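# Four arms build a three-block arch across desks

## Task

Use the three blocks to span the gap between the two desks with an arch. Stand each of the two identical leaning blocks upright on one of its ends, with that end sitting flat on a desk. One goes on each desk, and the two tilt toward one another. Seat the keystone centred between them on their slanted upper faces, so that both contact joints are closed. The three blocks must line up in a single row. Any number of the arms may be used.

## Robot and tools

Setup: there are four identical i2rt Big YAM arms, named arm1, arm2, arm3 and arm4. Each has six revolute joints, a two-finger gripper and a camera on its wrist. Two more cameras, cam_low and cam_low_2, are fixed in the room. The feet sit near the four corners of the work area, in the scene frame:
- arm1 at (+0.372, +0.499, +0.739)
- arm2 at (-0.379, +0.542, +0.750)
- arm3 at (-0.379, -0.505, +0.752)
- arm4 at (+0.378, -0.495, +0.819)
Each foot faces along its own +x. The desk tops under the arms are at z=0.720. The hand reaches about 1.0 m from the joint1 axis.

Frames: every pose uses one scene frame, in metres. Its origin is on the floor and +z points up. Quaternions are written w,x,y,z. The hand point lies between the finger pads, about 1 cm short of the tips. The fingers point along the hand's +z, and the gap opens along the hand's y. Printed hand positions can be off, more so at long reach. A hand commonly settles a centimetre or more from where it was sent.

move: its keys are arm1..arm4 and cameras. Each arm key holds an object for that arm only. An arm you omit gets no new command, but it may still be pushing toward an older target. Inside an arm's object:
- joints: a map from joint name to an absolute target. The allowed ranges are:
  joint1_rad -2.879..2.879 (turns about the foot; + is counter-clockwise seen from above)
  joint2_rad 0..3.141 (shoulder)
  joint3_rad 0..3.019 (elbow)
  joint4_rad -1.692..1.57 (hand pitch; + turns the fingers up)
  joint5_rad -1.57..1.57 (sideways swing; + is to the arm's right)
  joint6_rad -2.094..2.094 (roll; + is clockwise seen from behind)
  gripper_m 0..0.093 (fingertip gap in metres)
- target: seven numbers [x, y, z, qw, qx, qy, qz]. This is an absolute hand pose in the scene frame, not an offset. The hand follows a straight line to it, starting from its current hand_target. When target is given, joints may contain only gripper_m.
- speed: the top speed of the path, 0.002..0.5 m/s, default 0.25. Rotation is capped at twice that value in rad/s. It is only allowed together with target.
- min_time_s: 0.1..8 s. It sets the shortest time for this arm's joint motions and goes with joints.
cameras is a list of camera names or ["all"]. Use [] for no images. If omitted, you get all images for a call with no action and none otherwise.

All motions in one call start at the same moment. Hand paths in a call finish together, paced by the slowest. A path lasts 0.5 to 10 s, and a single call cannot run past 15 s. Each joint moves at its own rate, so joint moves can sweep the hand wide. Hands trail their paths, can drift off them, and can overshoot the speed, especially near full stretch. Paths do not avoid objects or other arms. A move with no action returns the full state and all images. An unknown key makes the call invalid, and a value out of range gets it refused. After a refusal, or a stop that blocks the call, the remaining move/wait/finished_scene calls in the same reply are skipped.

Results: the move line gives each arm that was sent motion, marked done or with its worst status, e.g. time_out. joint_status and hand_status describe how each motion ended:
- off_target: the joint is resting short and may still be pushing.
- time_out: the arm now holds nearby targets and keeps pushing. To relax it, send it its reported positions.
- not_followed: a safety check held the command back. This is reported as "joint command not followed" or "pose unreachable".
on_its_own lists behaviour you did not command, and there "held at" is the target, not the reading. An arm listed as "as last shown" reads "not commanded", and its other lines are unchanged. The pictures line gives the order of the images, which may lag the state slightly. Joint velocities are in rad/s, with gripper_m in m/s. They read "within noise" when the arm is at rest. Joint torques include gravity and carry per-unit offsets; numbers 3 and 4 wrap at ±28 N m. hand_target is the pose the current joint targets would give.

Gripper: when gripping a hard part at full force, gripper_m reads up to 0.005 m below the part's width, or on some units up to 0.002 m above it. Closed on nothing it reads 0.000..0.003. For full force, send a target about 0.005 m under the width measured at first contact. To release, send a value well above the reading. Each finger pushes with roughly 50..64 N.

wait: seconds from 0 to 10. It commands nothing, lets the scene run, and returns the state, with cameras as in move.

zoom_image: camera is one of the six names, and it must be among the latest images. region is [x0, y0, x1, y1] in pixels of the 896x504 image, origin at the top-left, at most 504 wide and 504 high.

finished_scene: scene is the number of the current scene. It ends that scene for good, so call it only when the arch stands by itself.

Cameras: calibration (K, distortion, T_world_to_cam) follows OpenCV conventions. Room cameras may have shifted a few millimetres or degrees. Wrist camera poses come from the joint readings.

Avoid:
- Hard contact between two arms, which ends the scene. Closing one gripper on another arm's fingers also counts as contact.
- Pushing blocks off the work area.
- Dropping blocks, or releasing them while they are moving.
- Slamming into desks.
- Holding a load or a stretched posture for long, or pushing against something you cannot reach. Motors heat up: a MOTOR HOT line warns at 85 °C, and at 100 °C the arm goes limp for 30–60 s. Keys stopped this way read "limit_stop_at_motor_heat"; send those targets again.
The arms keep pushing after contact and do not wait for one another. Loose objects may now and then be nudged.

Each tool is called as name([rows], argument=value, ...), one row to a line, values as JSON.

## Session

move()

Scene clock: 0.00 s.
Joint torques (N m): no reading
Motor temperatures (°C): arm1=[32 30 32 30 32 30 30] | arm2=[33 31 32 30 29 28 31] | arm3=[33 30 29 32 31 29 29] | arm4=[30 27 31 28 28 29 28]
Heat: arm1: hottest joint1_rad 32 °C; arm2: hottest joint1_rad 33 °C; arm3: hottest joint1_rad 33 °C; arm4: hottest joint3_rad 31 °C.
Joint velocities: within noise
arm1.joint_positions: joint1_rad=+0.327 joint2_rad=+0.612 joint3_rad=+1.451 joint4_rad=-1.228 joint5_rad=-0.217 joint6_rad=-0.087 gripper_m=+0.09396
arm1.joint_status: not commanded
arm1.hand: x=+0.2875 y=+0.2848 z=+1.3364 quat_wxyz=(-0.348, -0.658, -0.498, +0.445) (m; scene frame)
arm1.hand_target: x=+0.2890 y=+0.2880 z=+1.3488 quat_wxyz=(-0.352, -0.650, -0.495, +0.456) (m; scene frame)
arm1.hand_status: not commanded
arm2.joint_positions: joint1_rad=-0.038 joint2_rad=+0.592 joint3_rad=+1.380 joint4_rad=-1.499 joint5_rad=+0.151 joint6_rad=+0.167 gripper_m=+0.09396
arm2.joint_status: not commanded
arm2.hand: x=-0.2550 y=+0.3815 z=+1.2583 quat_wxyz=(-0.372, -0.449, -0.788, +0.199) (m; scene frame)
arm2.hand_target: x=-0.2560 y=+0.3827 z=+1.2707 quat_wxyz=(-0.385, -0.447, -0.782, +0.203) (m; scene frame)
arm2.hand_status: not commanded
arm3.joint_positions: joint1_rad=+0.393 joint2_rad=+0.644 joint3_rad=+1.362 joint4_rad=-1.286 joint5_rad=+0.291 joint6_rad=+0.185 gripper_m=+0.09396
arm3.joint_status: not commanded
arm3.hand: x=-0.2364 y=-0.3031 z=+1.2902 quat_wxyz=(-0.458, +0.339, -0.797, -0.198) (m; scene frame)
arm3.hand_target: x=-0.2374 y=-0.3054 z=+1.3046 quat_wxyz=(-0.469, +0.334, -0.791, -0.207) (m; scene frame)
arm3.hand_status: not commanded
arm4.joint_positions: joint1_rad=-0.391 joint2_rad=+0.635 joint3_rad=+1.315 joint4_rad=-1.295 joint5_rad=+0.052 joint6_rad=+0.286 gripper_m=+0.09396
arm4.joint_status: not commanded
arm4.hand: x=+0.2763 y=-0.2589 z=+1.3258 quat_wxyz=(-0.208, +0.668, -0.585, -0.410) (m; scene frame)
arm4.hand_target: x=+0.2771 y=-0.2606 z=+1.3351 quat_wxyz=(-0.212, +0.664, -0.582, -0.418) (m; scene frame)
arm4.hand_status: not commanded
pictures: arm1_cam_wrist, arm2_cam_wrist, arm3_cam_wrist, arm4_cam_wrist, cam_low, cam_low_2

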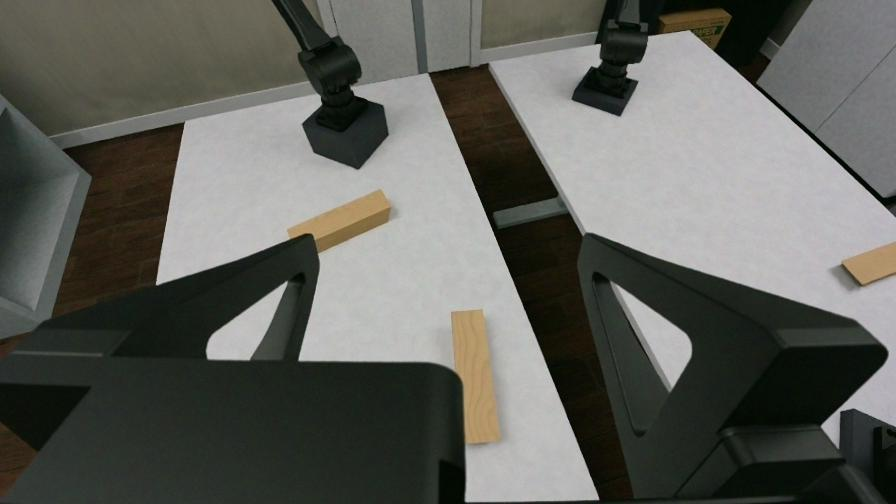

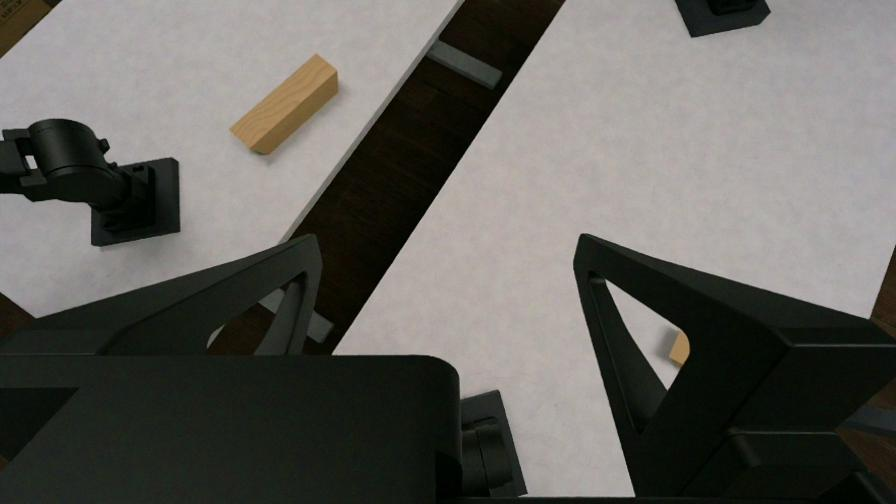

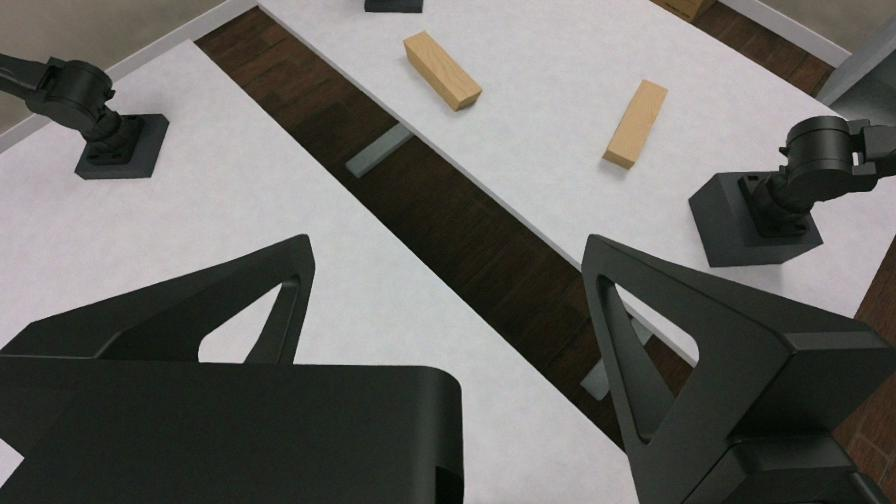

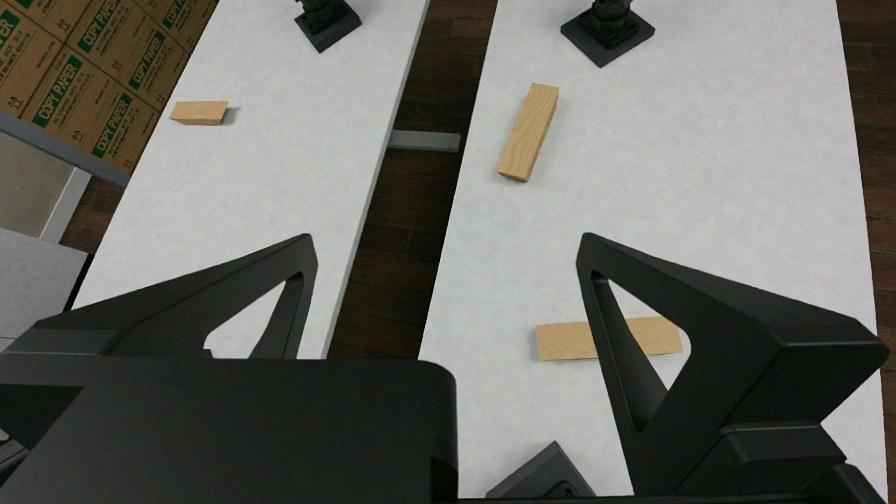

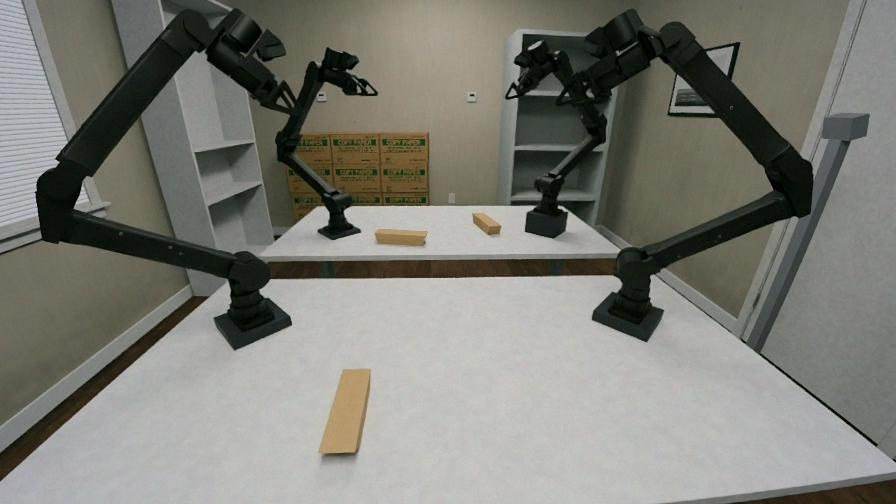

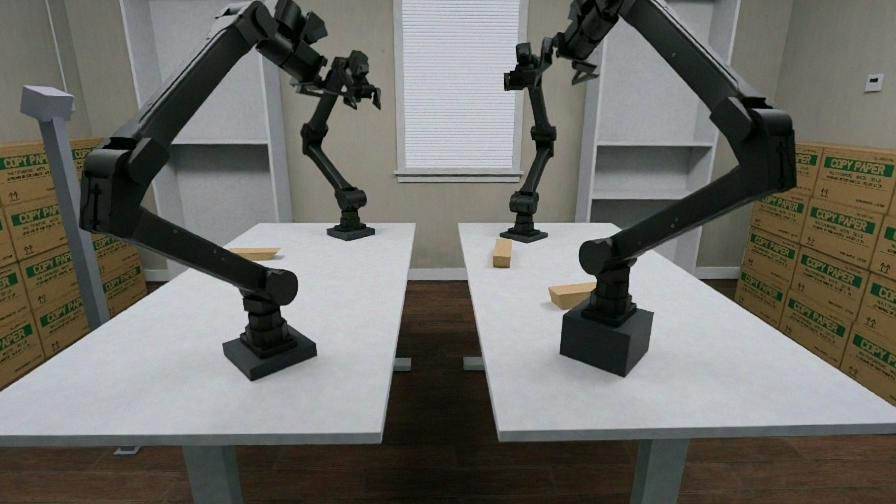

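zoom_image(camera="arm1_cam_wrist", region=[260, 150, 560, 470])

zoom_image(camera="cam_low", region=[290, 340, 420, 470])

zoom_image(camera="cam_low", region=[350, 180, 550, 270])

zoom_image(camera="arm3_cam_wrist", region=[380, 10, 700, 200])

zoom_image(camera="arm4_cam_wrist", region=[160, 70, 260, 150])

zoom_image(camera="arm2_cam_wrist", region=[220, 40, 350, 170])

Scaled by 1.575 from the camera's 896x504 image, which has a finer 1280x720 frame.

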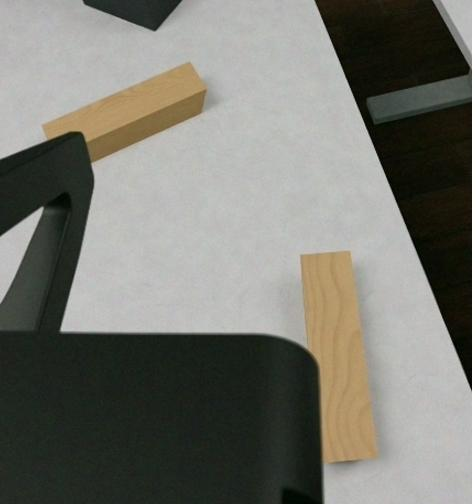

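Scaled by 3.877 from the camera's 896x504 image, which has a finer 1280x720 frame.

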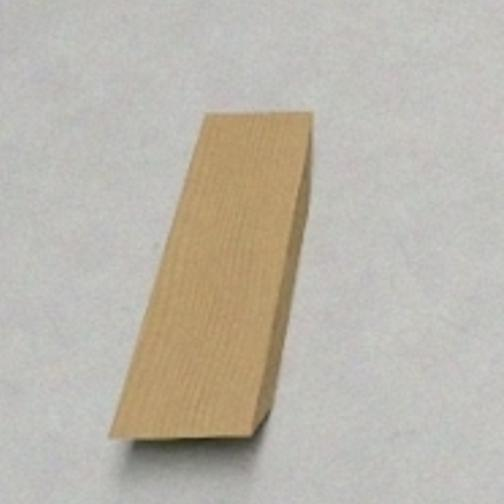

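Scaled by 2.520 from the camera's 896x504 image, which has a finer 1280x720 frame.

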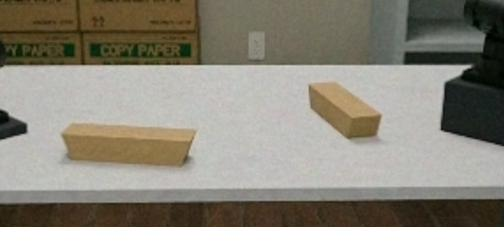

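Scaled by 1.575 from the camera's 896x504 image, which has a finer 1280x720 frame.

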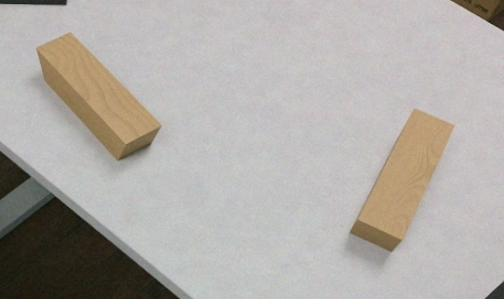

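Scaled by 5.040 from the camera's 896x504 image, which has a finer 1280x720 frame.

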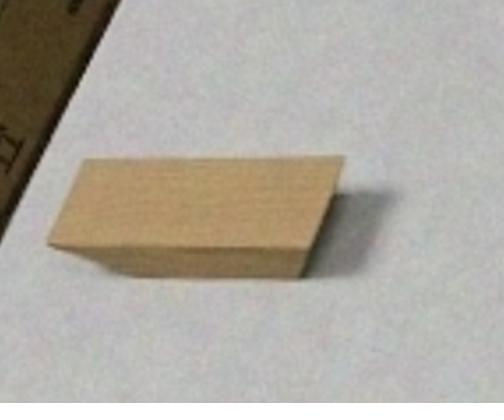

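Scaled by 3.877 from the camera's 896x504 image, which has a finer 1280x720 frame.

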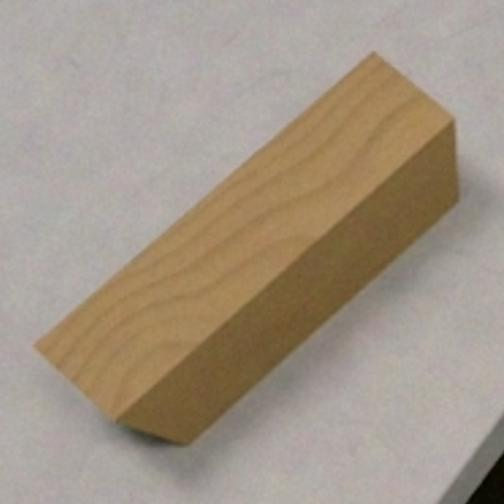

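move(arm1={"target": [0.157, 0.047, 0.973, 0, -0.8457, -0.5336, 0], "speed": 0.2}, arm2={"joints": {"joint1_rad": -1.5}}, arm4={"target": [0.412, -0.104, 0.99, 0, 0.6756, -0.7373, 0], "speed": 0.2}, cameras=["arm1_cam_wrist", "arm4_cam_wrist"])

Scene clock: 7.47 s.
Joint torques (N m): arm1=[-0.56 -14.51 12.05 -0.14 0.01 0.18] | arm2=[-1.73 3.78 7.98 1.84 0.01 0.11] | arm3=[0.32 1.38 9.83 1.58 0.13 0.06] | arm4=[0.32 -10.34 13.03 0.66 0.12 -0.11]
Motor temperatures (°C): arm1=[32 30 33 30 32 30 30] | arm2=[33 31 32 30 29 28 31] | arm3=[33 30 30 32 31 29 29] | arm4=[30 27 33 28 28 29 28]
Heat: arm1: hottest joint3_rad 33 °C; arm2: hottest joint1_rad 33 °C; arm3: hottest joint1_rad 33 °C; arm4: hottest joint3_rad 33 °C.
move: arm1 off_target; arm2 done; arm4 off_target
Joint velocities: within noise
arm1.joint_positions: joint1_rad=+0.383 joint2_rad=+1.650 joint3_rad=+1.542 joint4_rad=-1.504 joint5_rad=+0.010 joint6_rad=+0.003 gripper_m=+0.09396
arm1.joint_status: not commanded
arm1.hand: x=+0.1581 y=+0.0606 z=+0.9563 quat_wxyz=(+0.007, -0.846, -0.533, -0.016) (m; scene frame)
arm1.hand_target: x=+0.1574 y=+0.0478 z=+0.9730 quat_wxyz=(+0.000, -0.846, -0.534, +0.000) (m; scene frame)
arm1.hand_status: off_target (0.022 m and 2.0 deg from the pose sent, 0.454 m and 69.4 deg at the start)
arm2.joint_positions: joint1_rad=-1.490 joint2_rad=+0.592 joint3_rad=+1.380 joint4_rad=-1.499 joint5_rad=+0.151 joint6_rad=+0.167 gripper_m=+0.09398
arm2.joint_status: all done
arm2.hand: x=-0.5235 y=+0.4058 z=+1.2600 quat_wxyz=(-0.151, -0.858, -0.289, +0.398) (m; scene frame)
arm2.hand_target: x=-0.5239 y=+0.4085 z=+1.2724 quat_wxyz=(-0.156, -0.853, -0.281, +0.410) (m; scene frame)
arm2.hand_status: not commanded
arm3: as last shown
arm4.joint_positions: joint1_rad=-0.906 joint2_rad=+1.376 joint3_rad=+1.111 joint4_rad=-1.327 joint5_rad=-0.002 joint6_rad=+0.012 gripper_m=+0.09396
arm4.joint_status: not commanded
arm4.hand: x=+0.4052 y=-0.1178 z=+0.9857 quat_wxyz=(+0.009, +0.677, -0.736, +0.007) (m; scene frame)
arm4.hand_target: x=+0.4120 y=-0.1045 z=+0.9900 quat_wxyz=(+0.000, +0.676, -0.737, +0.000) (m; scene frame)
arm4.hand_status: off_target (0.016 m and 1.3 deg from the pose sent, 0.394 m and 56.1 deg at the start)
pictures: arm1_cam_wrist, arm4_cam_wrist
camera_calibration:
arm1_cam_wrist: T_world_to_cam=[[-0.902483, 0.430557, -0.0120196, 0.127232], [0.336151, 0.721499, 0.605345, -0.671129], [0.269307, 0.542273, -0.795873, 0.807639], [0, 0, 0, 1]] pos_world=[0.122922, -0.00852278, 1.05057]
arm4_cam_wrist: T_world_to_cam=[[0.995987, -0.0894806, 0.0016722, -0.415039], [-0.072001, -0.790048, 0.608802, -0.662036], [-0.0531549, -0.60648, -0.79332, 0.853636], [0, 0, 0, 1]] pos_world=[0.411081, -0.0424655, 1.08095]

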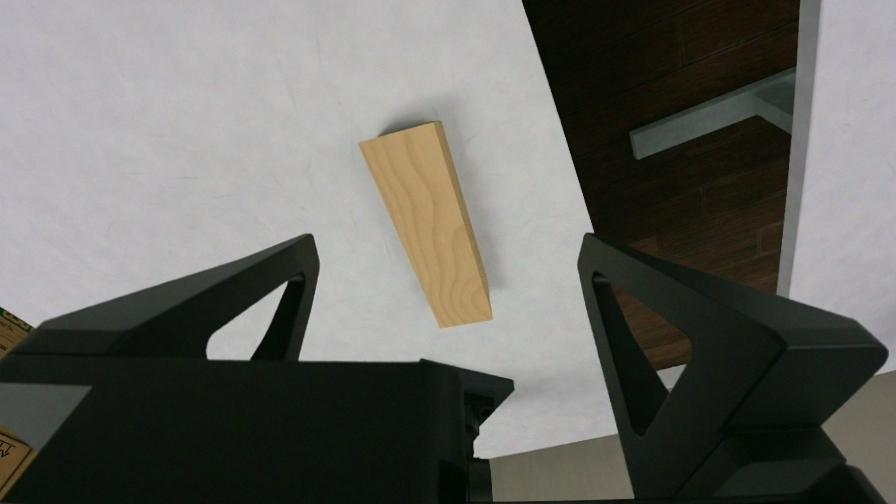

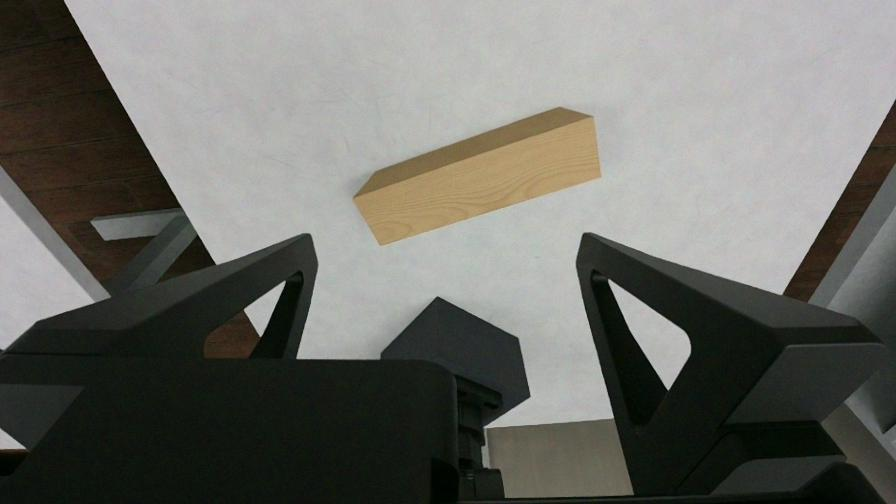

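zoom_image(camera="arm4_cam_wrist", region=[330, 80, 630, 260])

zoom_image(camera="arm1_cam_wrist", region=[330, 100, 530, 340])

Scaled by 1.680 from the camera's 896x504 image, which has a finer 1280x720 frame.

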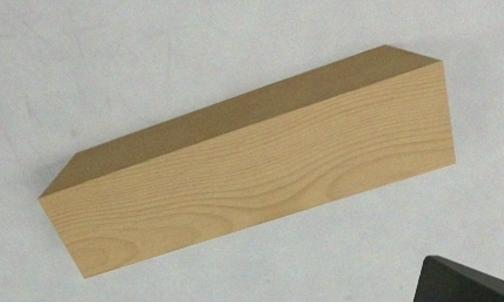

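Scaled by 2.100 from the camera's 896x504 image, which has a finer 1280x720 frame.

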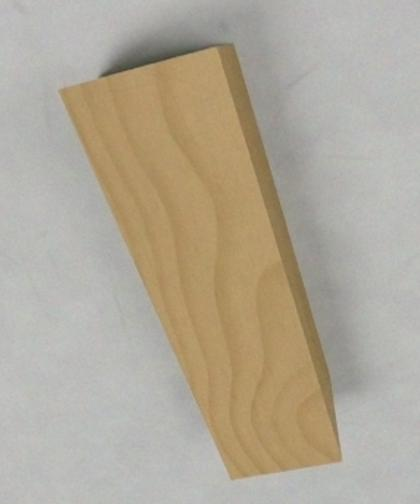

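zoom_image(camera="arm1_cam_wrist", region=[340, 100, 460, 220])

zoom_image(camera="arm1_cam_wrist", region=[410, 230, 530, 350])

Scaled by 4.200 from the camera's 896x504 image, which has a finer 1280x720 frame.

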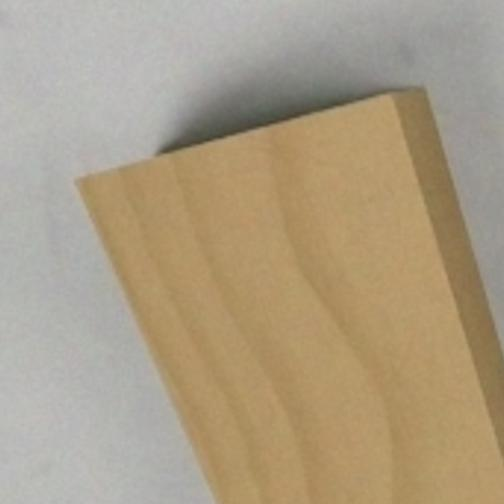

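Scaled by 4.200 from the camera's 896x504 image, which has a finer 1280x720 frame.

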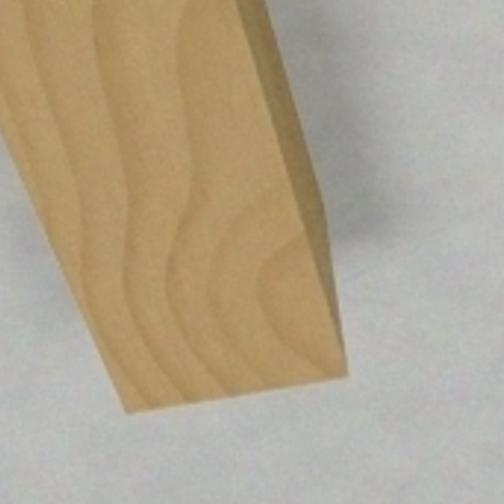

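move(arm2={"target": [-0.779, 0.106, 0.99, 0, -0.9153, -0.4028, 0], "speed": 0.2}, cameras=["arm2_cam_wrist"])

Scene clock: 13.33 s.
Joint torques (N m): arm1=[-0.32 -15.21 11.93 -0.01 0.02 0.17] | arm2=[-1.67 -15.03 11.08 0.17 -0.15 0] | arm3=[0.21 1.2 9.65 1.5 0.11 0.06] | arm4=[0.26 -10.23 13.07 0.64 0.12 -0.11]
Motor temperatures (°C): arm1=[32 31 35 30 32 30 30] | arm2=[32 31 34 30 29 28 31] | arm3=[33 30 31 32 31 29 29] | arm4=[30 28 33 28 28 29 28]
Heat: arm1: hottest joint3_rad 35 °C; arm2: hottest joint3_rad 34 °C; arm3: hottest joint1_rad 33 °C; arm4: hottest joint3_rad 33 °C.
move: arm2 off_target
Joint velocities: within noise
arm1, arm3, arm4: as last shown
arm2.joint_positions: joint1_rad=-1.541 joint2_rad=+1.913 joint3_rad=+1.909 joint4_rad=-1.615 joint5_rad=+0.001 joint6_rad=+0.013 gripper_m=+0.09398
arm2.joint_status: not commanded
arm2.hand: x=-0.7694 y=+0.1117 z=+0.9703 quat_wxyz=(+0.009, -0.916, -0.400, -0.017) (m; scene frame)
arm2.hand_target: x=-0.7783 y=+0.1066 z=+0.9900 quat_wxyz=(+0.000, -0.915, -0.403, +0.001) (m; scene frame)
arm2.hand_status: off_target (0.023 m and 2.3 deg from the pose sent, 0.478 m and 51.3 deg at the start)
pictures: arm2_cam_wrist
camera_calibration:
arm2_cam_wrist: T_world_to_cam=[[-0.724915, 0.688833, 0.00272246, -0.637532], [0.540136, 0.565967, 0.622844, -0.25156], [0.427495, 0.452979, -0.782341, 1.16345], [0, 0, 0, 1]] pos_world=[-0.82365, 0.0545074, 1.06864]

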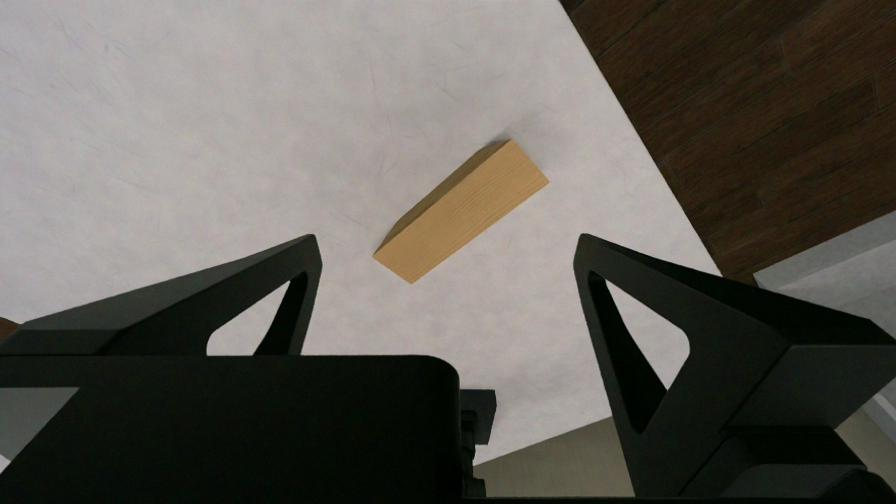

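zoom_image(camera="arm2_cam_wrist", region=[460, 120, 560, 220])

zoom_image(camera="arm2_cam_wrist", region=[360, 190, 460, 290])

Scaled by 5.040 from the camera's 896x504 image, which has a finer 1280x720 frame.

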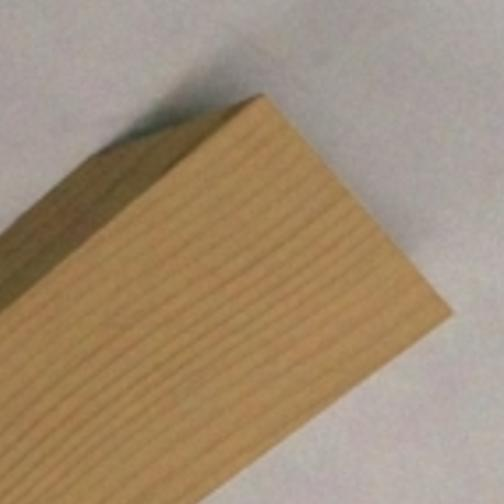

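Scaled by 5.040 from the camera's 896x504 image, which has a finer 1280x720 frame.

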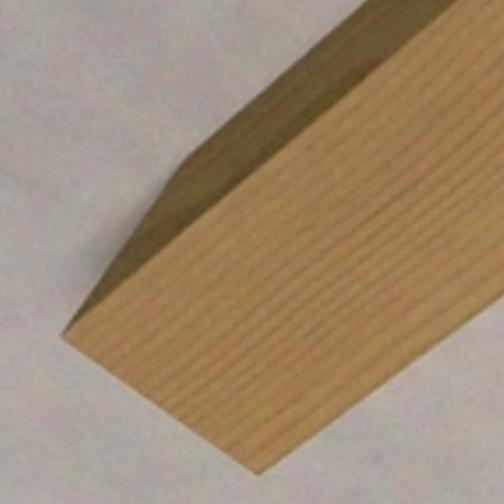

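move(arm4={"joints": {"joint1_rad": -1.9, "joint2_rad": 0.635, "joint3_rad": 1.315, "joint4_rad": -1.295, "joint5_rad": 0.0, "joint6_rad": 0.0}}, arm2={"joints": {"joint1_rad": -0.2, "joint2_rad": 1.2, "joint3_rad": 1.4, "joint4_rad": -1.3, "joint5_rad": 0.3, "joint6_rad": 1.2}}, cameras=["cam_low", "cam_low_2"])

move(arm1={"target": [0.326, -0.237, 0.94, 0.2566, -0.1261, 0.9576, 0.0338], "speed": 0.3}, cameras=["arm1_cam_wrist", "cam_low_2"])

Scene clock: 20.00 s.
Joint torques (N m): arm1=[-0.21 -14.86 12.04 -0.01 -0.08 0.12] | arm2=[-0.67 -6.01 8.39 1.63 0.32 0.17] | arm3=[0.79 1.2 9.66 1.55 0.15 0.03] | arm4=[0.26 2.02 11.47 1.72 -0.03 -0.11]
Motor temperatures (°C): arm1=[32 31 37 30 32 30 30] | arm2=[32 32 35 30 29 28 31] | arm3=[33 30 32 32 31 29 29] | arm4=[30 28 34 28 28 29 28]
Heat: arm1: hottest joint3_rad 37 °C; arm2: hottest joint3_rad 35 °C; arm3: hottest joint1_rad 33 °C; arm4: hottest joint3_rad 34 °C.
move: arm2 done; arm4 done
Joint velocities: within noise
arm1, arm3: as last shown
arm2.joint_positions: joint1_rad=-0.205 joint2_rad=+1.201 joint3_rad=+1.392 joint4_rad=-1.315 joint5_rad=+0.297 joint6_rad=+1.187 gripper_m=+0.09400
arm2.joint_status: all done
arm2.hand: x=-0.1778 y=+0.1626 z=+1.1143 quat_wxyz=(-0.234, -0.864, -0.427, +0.124) (m; scene frame)
arm2.hand_target: x=-0.1740 y=+0.1599 z=+1.1203 quat_wxyz=(-0.247, -0.865, -0.420, +0.122) (m; scene frame)
arm2.hand_status: not commanded
arm4.joint_positions: joint1_rad=-1.886 joint2_rad=+0.628 joint3_rad=+1.298 joint4_rad=-1.296 joint5_rad=+0.001 joint6_rad=+0.009 gripper_m=+0.09398
arm4.joint_status: all done
arm4.hand: x=+0.6005 y=-0.3683 z=+1.3187 quat_wxyz=(-0.439, +0.225, -0.862, -0.118) (m; scene frame)
arm4.hand_target: x=+0.6031 y=-0.3707 z=+1.3259 quat_wxyz=(-0.445, +0.223, -0.860, -0.115) (m; scene frame)
arm4.hand_status: not commanded
pictures: cam_low, cam_low_2

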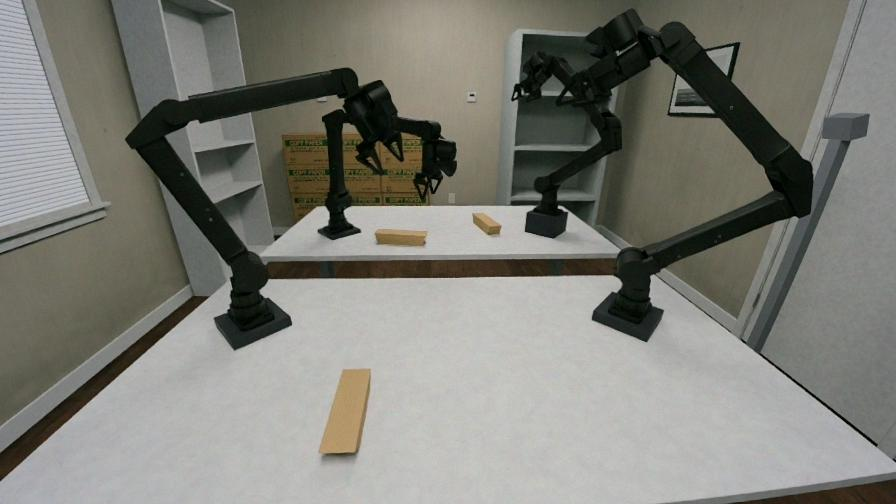

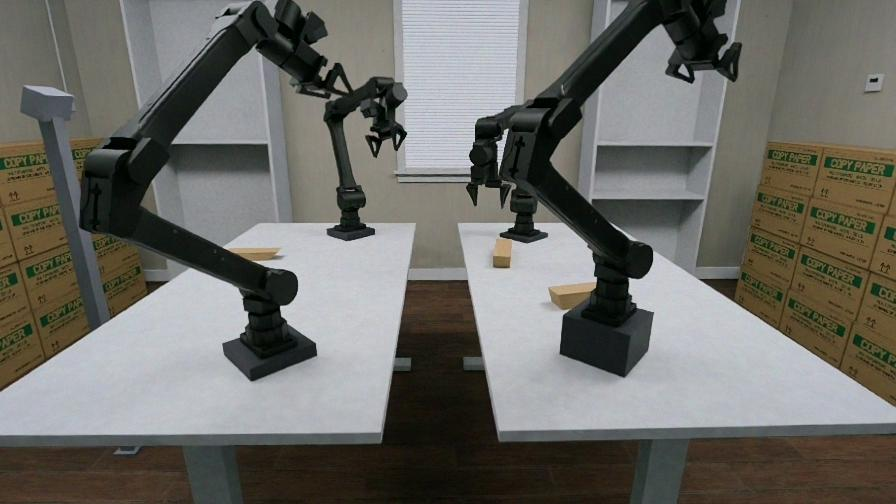

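Scene clock: 24.87 s.
Joint torques (N m): arm1=[-0.26 -24.59 12.01 0.1 -0.58 -0.06] | arm2=[-0.85 -6.07 8.38 1.62 0.32 0.22] | arm3=[0.62 1.08 9.69 1.68 0.09 0.06] | arm4=[0.32 2.08 11.44 1.72 -0.03 -0.12]
Motor temperatures (°C): arm1=[32 31 38 30 32 30 30] | arm2=[32 32 36 30 29 28 31] | arm3=[33 30 32 32 31 29 29] | arm4=[30 28 36 28 28 29 28]
Heat: arm1: hottest joint3_rad 38 °C; arm2: hottest joint3_rad 36 °C; arm3: hottest joint1_rad 33 °C; arm4: hottest joint3_rad 36 °C.
move: arm1 off_target
Joint velocities: within noise
arm1.joint_positions: joint1_rad=+0.645 joint2_rad=+2.352 joint3_rad=+2.514 joint4_rad=-1.675 joint5_rad=-0.494 joint6_rad=-1.895 gripper_m=+0.09397
arm1.joint_status: not commanded
arm1.hand: x=+0.3198 y=-0.2285 z=+0.9338 quat_wxyz=(-0.234, +0.077, -0.965, +0.094) (m; scene frame)
arm1.hand_target: x=+0.3262 y=-0.2358 z=+0.9396 quat_wxyz=(-0.231, +0.090, -0.963, +0.104) (m; scene frame)
arm1.hand_status: off_target (0.012 m and 15.9 deg from the pose sent, 0.342 m and 132.5 deg at the start; a joint's target at an end of its range on 63 of 146 steps)
arm2, arm3, arm4: as last shown
arm2.hand_target: x=-0.1740 y=+0.1599 z=+1.1203 quat_wxyz=(-0.247, -0.864, -0.421, +0.122) (m; scene frame)
pictures: arm1_cam_wrist, cam_low_2
camera_calibration:
arm1_cam_wrist: T_world_to_cam=[[0.108911, -0.971226, 0.2118, -0.455446], [-0.985825, -0.0781747, 0.14845, 0.163473], [-0.127621, -0.224966, -0.965973, 1.0134], [0, 0, 0, 1]] pos_world=[0.34009, -0.201582, 1.05111]

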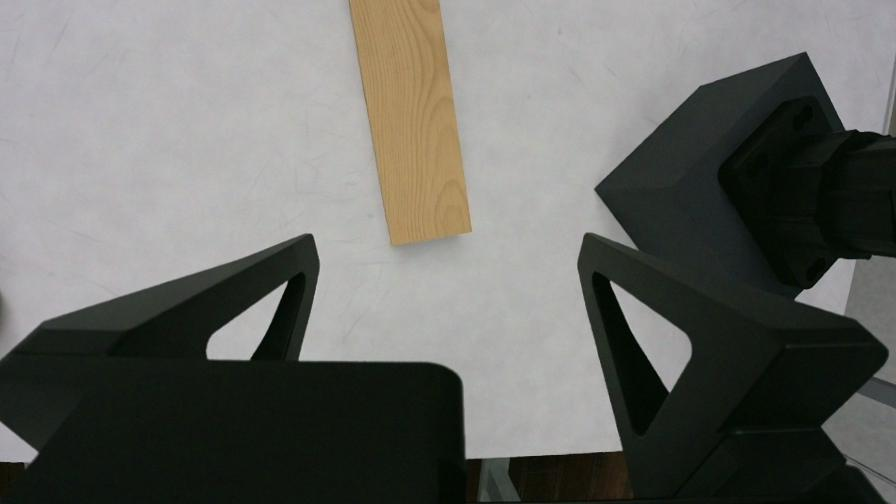

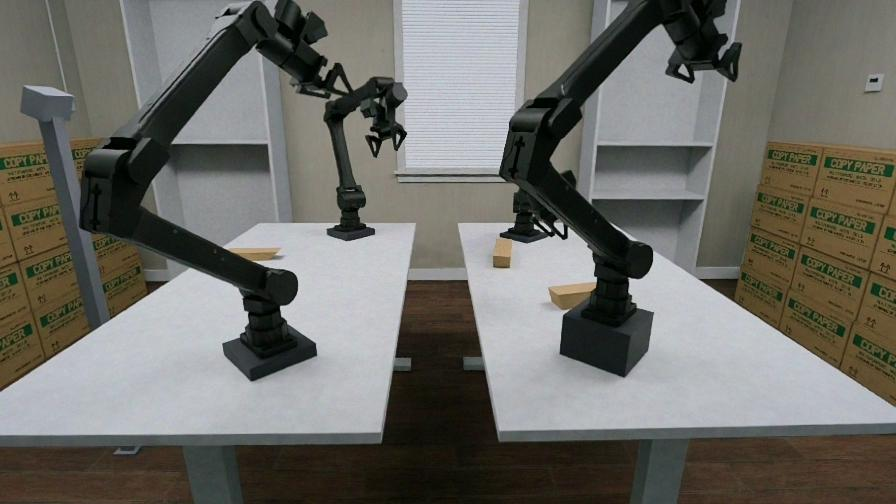

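move(arm1={"joints": {"joint5_rad": 0.0, "joint6_rad": 1.35, "joint4_rad": -1.6}})

move(arm1={"target": [0.423, -0.211, 0.93, 0, 0.9914, 0.1305, 0], "speed": 0.25}, cameras=["arm1_cam_wrist", "cam_low_2"])

Scene clock: 28.20 s.
Joint torques (N m): arm1=[-0.15 -25.05 12.14 0.99 0.04 0.13] | arm2=[-0.97 -5.89 8.4 1.65 0.31 0.19] | arm3=[0.85 0.97 9.73 1.47 0.12 0.07] | arm4=[0.26 2.02 11.44 1.72 -0.03 -0.11]
Motor temperatures (°C): arm1=[32 31 38 30 32 30 30] | arm2=[32 32 36 30 29 28 31] | arm3=[33 30 33 32 31 29 29] | arm4=[30 28 36 28 28 29 28]
Heat: arm1: hottest joint3_rad 38 °C; arm2: hottest joint3_rad 36 °C; arm3: hottest joint1_rad 33 °C; arm4: hottest joint3_rad 36 °C.
move: arm1 done
Joint velocities: within noise
arm1.joint_positions: joint1_rad=+0.645 joint2_rad=+2.352 joint3_rad=+2.514 joint4_rad=-1.614 joint5_rad=-0.004 joint6_rad=+1.339 gripper_m=+0.09403
arm1.joint_status: all done
arm1.hand: x=+0.2366 y=-0.2301 z=+0.9135 quat_wxyz=(-0.065, -0.998, -0.025, +0.005) (m; scene frame)
arm1.hand_target: x=+0.2414 y=-0.2445 z=+0.9207 quat_wxyz=(-0.086, -0.996, -0.025, +0.011) (m; scene frame)
arm1.hand_status: not commanded
arm2, arm3, arm4: as last shown
pictures: none

Scene clock: 29.80 s.
Joint torques (N m): arm1=[-2.32 -31.21 8.28 -0.09 -0.04 0.14] | arm2=[-0.73 -6.07 8.39 1.66 0.32 0.21] | arm3=[0.15 1.61 9.58 1.58 0.08 0.06] | arm4=[0.26 2.08 11.45 1.73 -0.03 -0.12]
Motor temperatures (°C): arm1=[32 32 39 30 32 30 30] | arm2=[32 32 36 30 29 28 31] | arm3=[33 30 33 32 31 29 29] | arm4=[30 28 37 28 28 29 28]
Heat: arm1: hottest joint3_rad 39 °C; arm2: hottest joint3_rad 36 °C; arm3: hottest joint1_rad 33 °C; arm4: hottest joint3_rad 37 °C.
move: arm1 off_target
Joint velocities: within noise
arm1.joint_positions: joint1_rad=+0.912 joint2_rad=+2.352 joint3_rad=+2.457 joint4_rad=-1.675 joint5_rad=+0.008 joint6_rad=+1.375 gripper_m=+0.09403
arm1.joint_status: not commanded
arm1.hand: x=+0.4303 y=-0.2137 z=+0.8922 quat_wxyz=(-0.007, -0.990, -0.140, +0.000) (m; scene frame)
arm1.hand_target: x=+0.4231 y=-0.2105 z=+0.9287 quat_wxyz=(-0.029, -0.991, -0.130, +0.002) (m; scene frame)
arm1.hand_status: off_target (0.039 m and 1.4 deg from the pose sent, 0.188 m and 14.2 deg at the start; a joint's target at an end of its range on 34 of 48 steps)
arm2, arm3, arm4: as last shown
pictures: arm1_cam_wrist, cam_low_2
camera_calibration:
arm1_cam_wrist: T_world_to_cam=[[-0.279028, 0.96005, -0.0211639, 0.343293], [0.781478, 0.239826, 0.575999, -0.794196], [0.558064, 0.144181, -0.817176, 0.641788], [0, 0, 0, 1]] pos_world=[0.358277, -0.231643, 0.989175]

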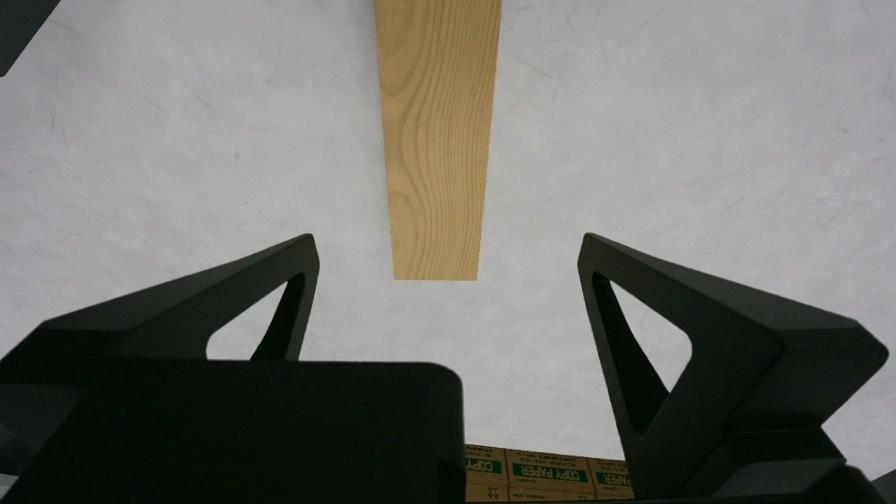

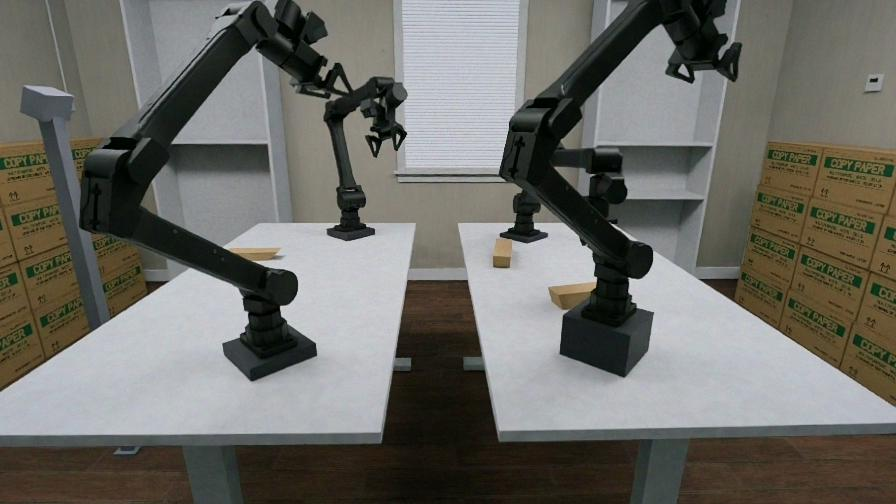

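move(arm1={"target": [0.4213, -0.2213, 0.835, 0, 0.9914, 0.1305, 0], "speed": 0.15}, cameras=["arm1_cam_wrist"])

Scene clock: 33.97 s.
Joint torques (N m): arm1=[-2.55 -24.94 8.62 0.91 -0.09 0.09] | arm2=[-1.03 -6.18 8.43 1.65 0.33 0.2] | arm3=[0.44 1.38 9.62 1.7 0.11 0.03] | arm4=[0.21 2.02 11.45 1.7 -0.03 -0.12]
Motor temperatures (°C): arm1=[32 32 39 30 32 30 30] | arm2=[32 32 36 30 29 28 31] | arm3=[33 30 33 32 31 29 29] | arm4=[30 28 37 28 28 29 28]
Heat: arm1: hottest joint3_rad 39 °C; arm2: hottest joint3_rad 36 °C; arm3: hottest joint1_rad 33 °C; arm4: hottest joint3_rad 37 °C.
move: arm1 off_target
Joint velocities: within noise
arm1.joint_positions: joint1_rad=+0.912 joint2_rad=+2.365 joint3_rad=+2.359 joint4_rad=-1.578 joint5_rad=+0.008 joint6_rad=+1.375 gripper_m=+0.09403
arm1.joint_status: not commanded
arm1.hand: x=+0.4309 y=-0.2158 z=+0.8461 quat_wxyz=(+0.000, -0.990, -0.141, +0.000) (m; scene frame)
arm1.hand_target: x=+0.4213 y=-0.2208 z=+0.8349 quat_wxyz=(+0.000, -0.991, -0.131, +0.000) (m; scene frame)
arm1.hand_status: off_target (0.016 m and 1.2 deg from the pose sent, 0.059 m and 1.4 deg at the start)
arm2, arm3, arm4: as last shown
pictures: arm1_cam_wrist
camera_calibration:
arm1_cam_wrist: T_world_to_cam=[[-0.279109, 0.960225, -0.00811114, 0.333503], [0.782084, 0.232213, 0.578293, -0.771449], [0.557175, 0.155063, -0.815789, 0.605639], [0, 0, 0, 1]] pos_world=[0.358974, -0.23501, 0.942902]

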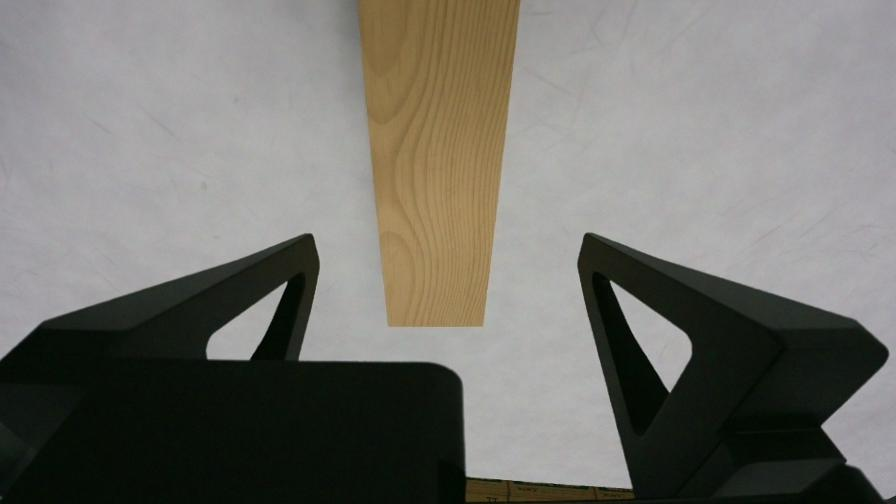

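move(arm1={"target": [0.4185, -0.2290, 0.748, 0, 0.9914, 0.1305, 0], "speed": 0.1}, cameras=["arm1_cam_wrist", "cam_low_2"])

Scene clock: 35.87 s.
Joint torques (N m): arm1=[-2.67 -25.88 8.77 0.92 -0.03 0.04] | arm2=[-0.85 -6.07 8.36 1.7 0.32 0.21] | arm3=[0.67 0.5 9.66 1.58 0.12 0.07] | arm4=[0.21 1.96 11.45 1.7 -0.03 -0.12]
Motor temperatures (°C): arm1=[32 32 39 30 32 30 30] | arm2=[32 32 36 30 29 28 31] | arm3=[33 30 33 32 31 29 29] | arm4=[30 28 38 28 28 29 28]
Heat: arm1: hottest joint3_rad 39 °C; arm2: hottest joint3_rad 36 °C; arm3: hottest joint1_rad 33 °C; arm4: hottest joint3_rad 38 °C.
move: arm1 off_target
Joint velocities: within noise
arm1.joint_positions: joint1_rad=+0.906 joint2_rad=+2.435 joint3_rad=+2.250 joint4_rad=-1.406 joint5_rad=+0.008 joint6_rad=+1.375 gripper_m=+0.09403
arm1.joint_status: not commanded
arm1.hand: x=+0.4279 y=-0.2234 z=+0.7556 quat_wxyz=(+0.003, -0.990, -0.138, -0.001) (m; scene frame)
arm1.hand_target: x=+0.4185 y=-0.2286 z=+0.7480 quat_wxyz=(+0.000, -0.991, -0.131, +0.000) (m; scene frame)
arm1.hand_status: off_target (0.013 m and 0.9 deg from the pose sent, 0.100 m and 1.2 deg at the start)
arm2, arm4: as last shown
arm3.joint_positions: joint1_rad=+0.393 joint2_rad=+0.644 joint3_rad=+1.362 joint4_rad=-1.286 joint5_rad=+0.291 joint6_rad=+0.185 gripper_m=+0.09396
arm3.joint_status: not commanded
arm3.hand: x=-0.2364 y=-0.3031 z=+1.2902 quat_wxyz=(-0.458, +0.339, -0.797, -0.198) (m; scene frame)
arm3.hand_target: x=-0.2374 y=-0.3054 z=+1.3046 quat_wxyz=(-0.469, +0.334, -0.791, -0.207) (m; scene frame)
arm3.hand_status: not commanded
pictures: arm1_cam_wrist, cam_low_2
camera_calibration:
arm1_cam_wrist: T_world_to_cam=[[-0.273316, 0.961924, -0.00093936, 0.331654], [0.783789, 0.223267, 0.579506, -0.718673], [0.55765, 0.157652, -0.814968, 0.534292], [0, 0, 0, 1]] pos_world=[0.355986, -0.242802, 0.852217]

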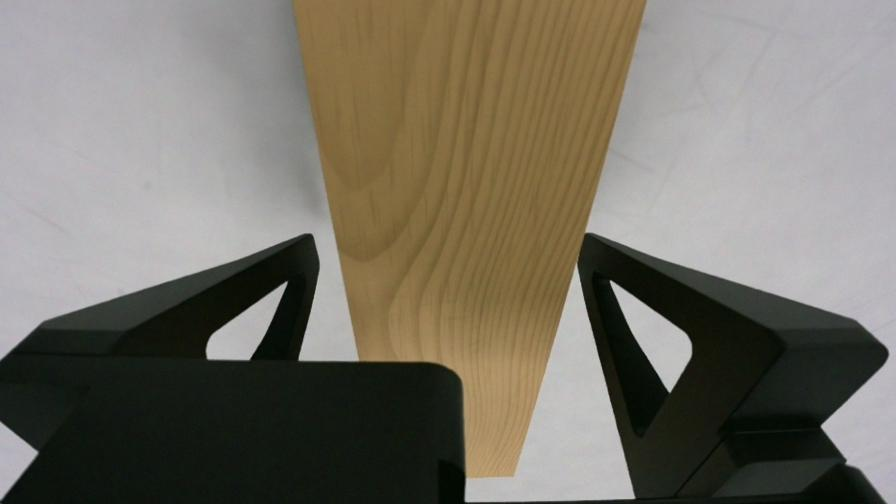

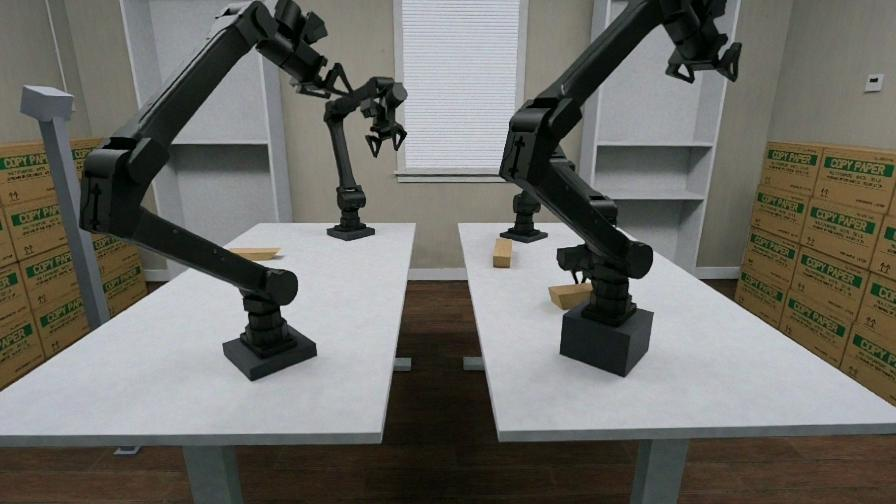

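move(arm1={"target": [0.4185, -0.2275, 0.738, 0, 0.9914, 0.1305, 0], "speed": 0.1}, cameras=["arm1_cam_wrist"])

Scene clock: 37.90 s.
Joint torques (N m): arm1=[-2.67 -25.47 8.08 0.76 -0.05 0.03] | arm2=[-0.97 -6.12 8.32 1.63 0.3 0.21] | arm3=[0.85 1.14 9.63 1.68 0.13 0.03] | arm4=[0.21 2.02 11.45 1.74 -0.03 -0.12]
Motor temperatures (°C): arm1=[32 33 39 30 32 30 30] | arm2=[32 32 36 30 29 28 31] | arm3=[33 30 34 32 31 29 29] | arm4=[30 28 38 28 28 29 28]
Heat: arm1: hottest joint3_rad 39 °C; arm2: hottest joint3_rad 36 °C; arm3: hottest joint3_rad 34 °C; arm4: hottest joint3_rad 38 °C.
move: arm1 off_target
Joint velocities: within noise
arm1.joint_positions: joint1_rad=+0.906 joint2_rad=+2.435 joint3_rad=+2.233 joint4_rad=-1.381 joint5_rad=+0.008 joint6_rad=+1.375 gripper_m=+0.09403
arm1.joint_status: not commanded
arm1.hand: x=+0.4280 y=-0.2242 z=+0.7491 quat_wxyz=(-0.001, -0.991, -0.137, +0.000) (m; scene frame)
arm1.hand_target: x=+0.4186 y=-0.2271 z=+0.7381 quat_wxyz=(+0.000, -0.991, -0.131, +0.000) (m; scene frame)
arm1.hand_status: off_target (0.015 m and 0.8 deg from the pose sent, 0.020 m and 0.9 deg at the start)
arm2, arm3, arm4: as last shown
pictures: arm1_cam_wrist
camera_calibration:
arm1_cam_wrist: T_world_to_cam=[[-0.273214, 0.961913, -0.00875766, 0.33827], [0.783483, 0.227798, 0.578154, -0.712735], [0.558129, 0.151098, -0.815881, 0.528102], [0, 0, 0, 1]] pos_world=[0.356087, -0.242822, 0.845901]

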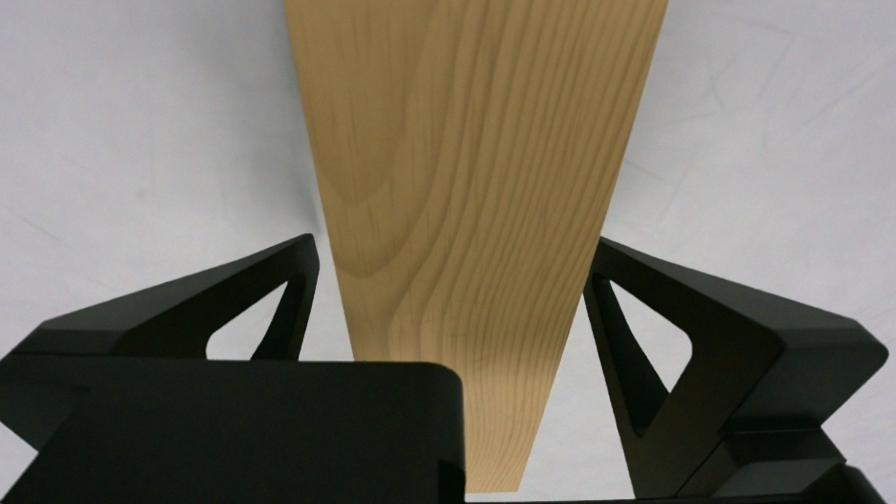

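move(arm1={"joints": {"gripper_m": 0.056}}, cameras=["arm1_cam_wrist"])

Scene clock: 38.63 s.
Joint torques (N m): arm1=[-2.55 -26.11 8.29 0.64 -0.04 0.07] | arm2=[-0.73 -5.89 8.4 1.69 0.33 0.19] | arm3=[0.91 1.2 9.72 1.59 0.11 0.06] | arm4=[0.26 2.08 11.45 1.72 -0.03 -0.12]
Motor temperatures (°C): arm1=[32 33 39 30 32 30 30] | arm2=[32 32 36 30 29 28 31] | arm3=[33 30 34 32 31 29 29] | arm4=[30 28 38 28 28 29 28]
Heat: arm1: hottest joint3_rad 39 °C; arm2: hottest joint3_rad 36 °C; arm3: hottest joint3_rad 34 °C; arm4: hottest joint3_rad 38 °C.
move: arm1 off_target
Joint velocities: within noise
arm1.joint_positions: joint1_rad=+0.906 joint2_rad=+2.435 joint3_rad=+2.232 joint4_rad=-1.380 joint5_rad=+0.008 joint6_rad=+1.376 gripper_m=+0.06221
arm1.joint_status: gripper_m off_target (ended at +0.06223, target +0.05600)
arm1.hand: x=+0.4278 y=-0.2241 z=+0.7488 quat_wxyz=(-0.001, -0.991, -0.137, +0.000) (m; scene frame)
arm1.hand_target: x=+0.4186 y=-0.2272 z=+0.7382 quat_wxyz=(+0.000, -0.991, -0.131, +0.000) (m; scene frame)
arm1.hand_status: not commanded
arm2, arm3, arm4: as last shown
pictures: arm1_cam_wrist
camera_calibration:
arm1_cam_wrist: T_world_to_cam=[[-0.272495, 0.962117, -0.00875894, 0.337885], [0.783615, 0.227203, 0.57821, -0.712589], [0.558296, 0.150696, -0.815841, 0.527818], [0, 0, 0, 1]] pos_world=[0.355789, -0.242723, 0.845601]

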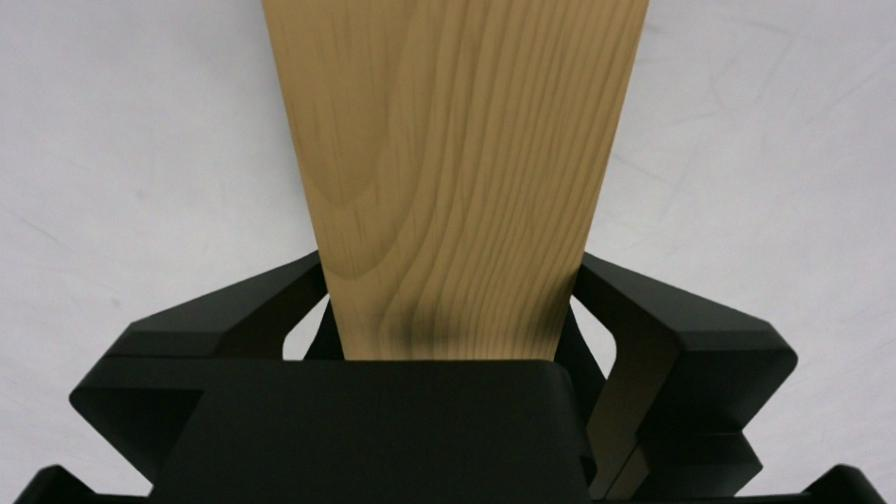

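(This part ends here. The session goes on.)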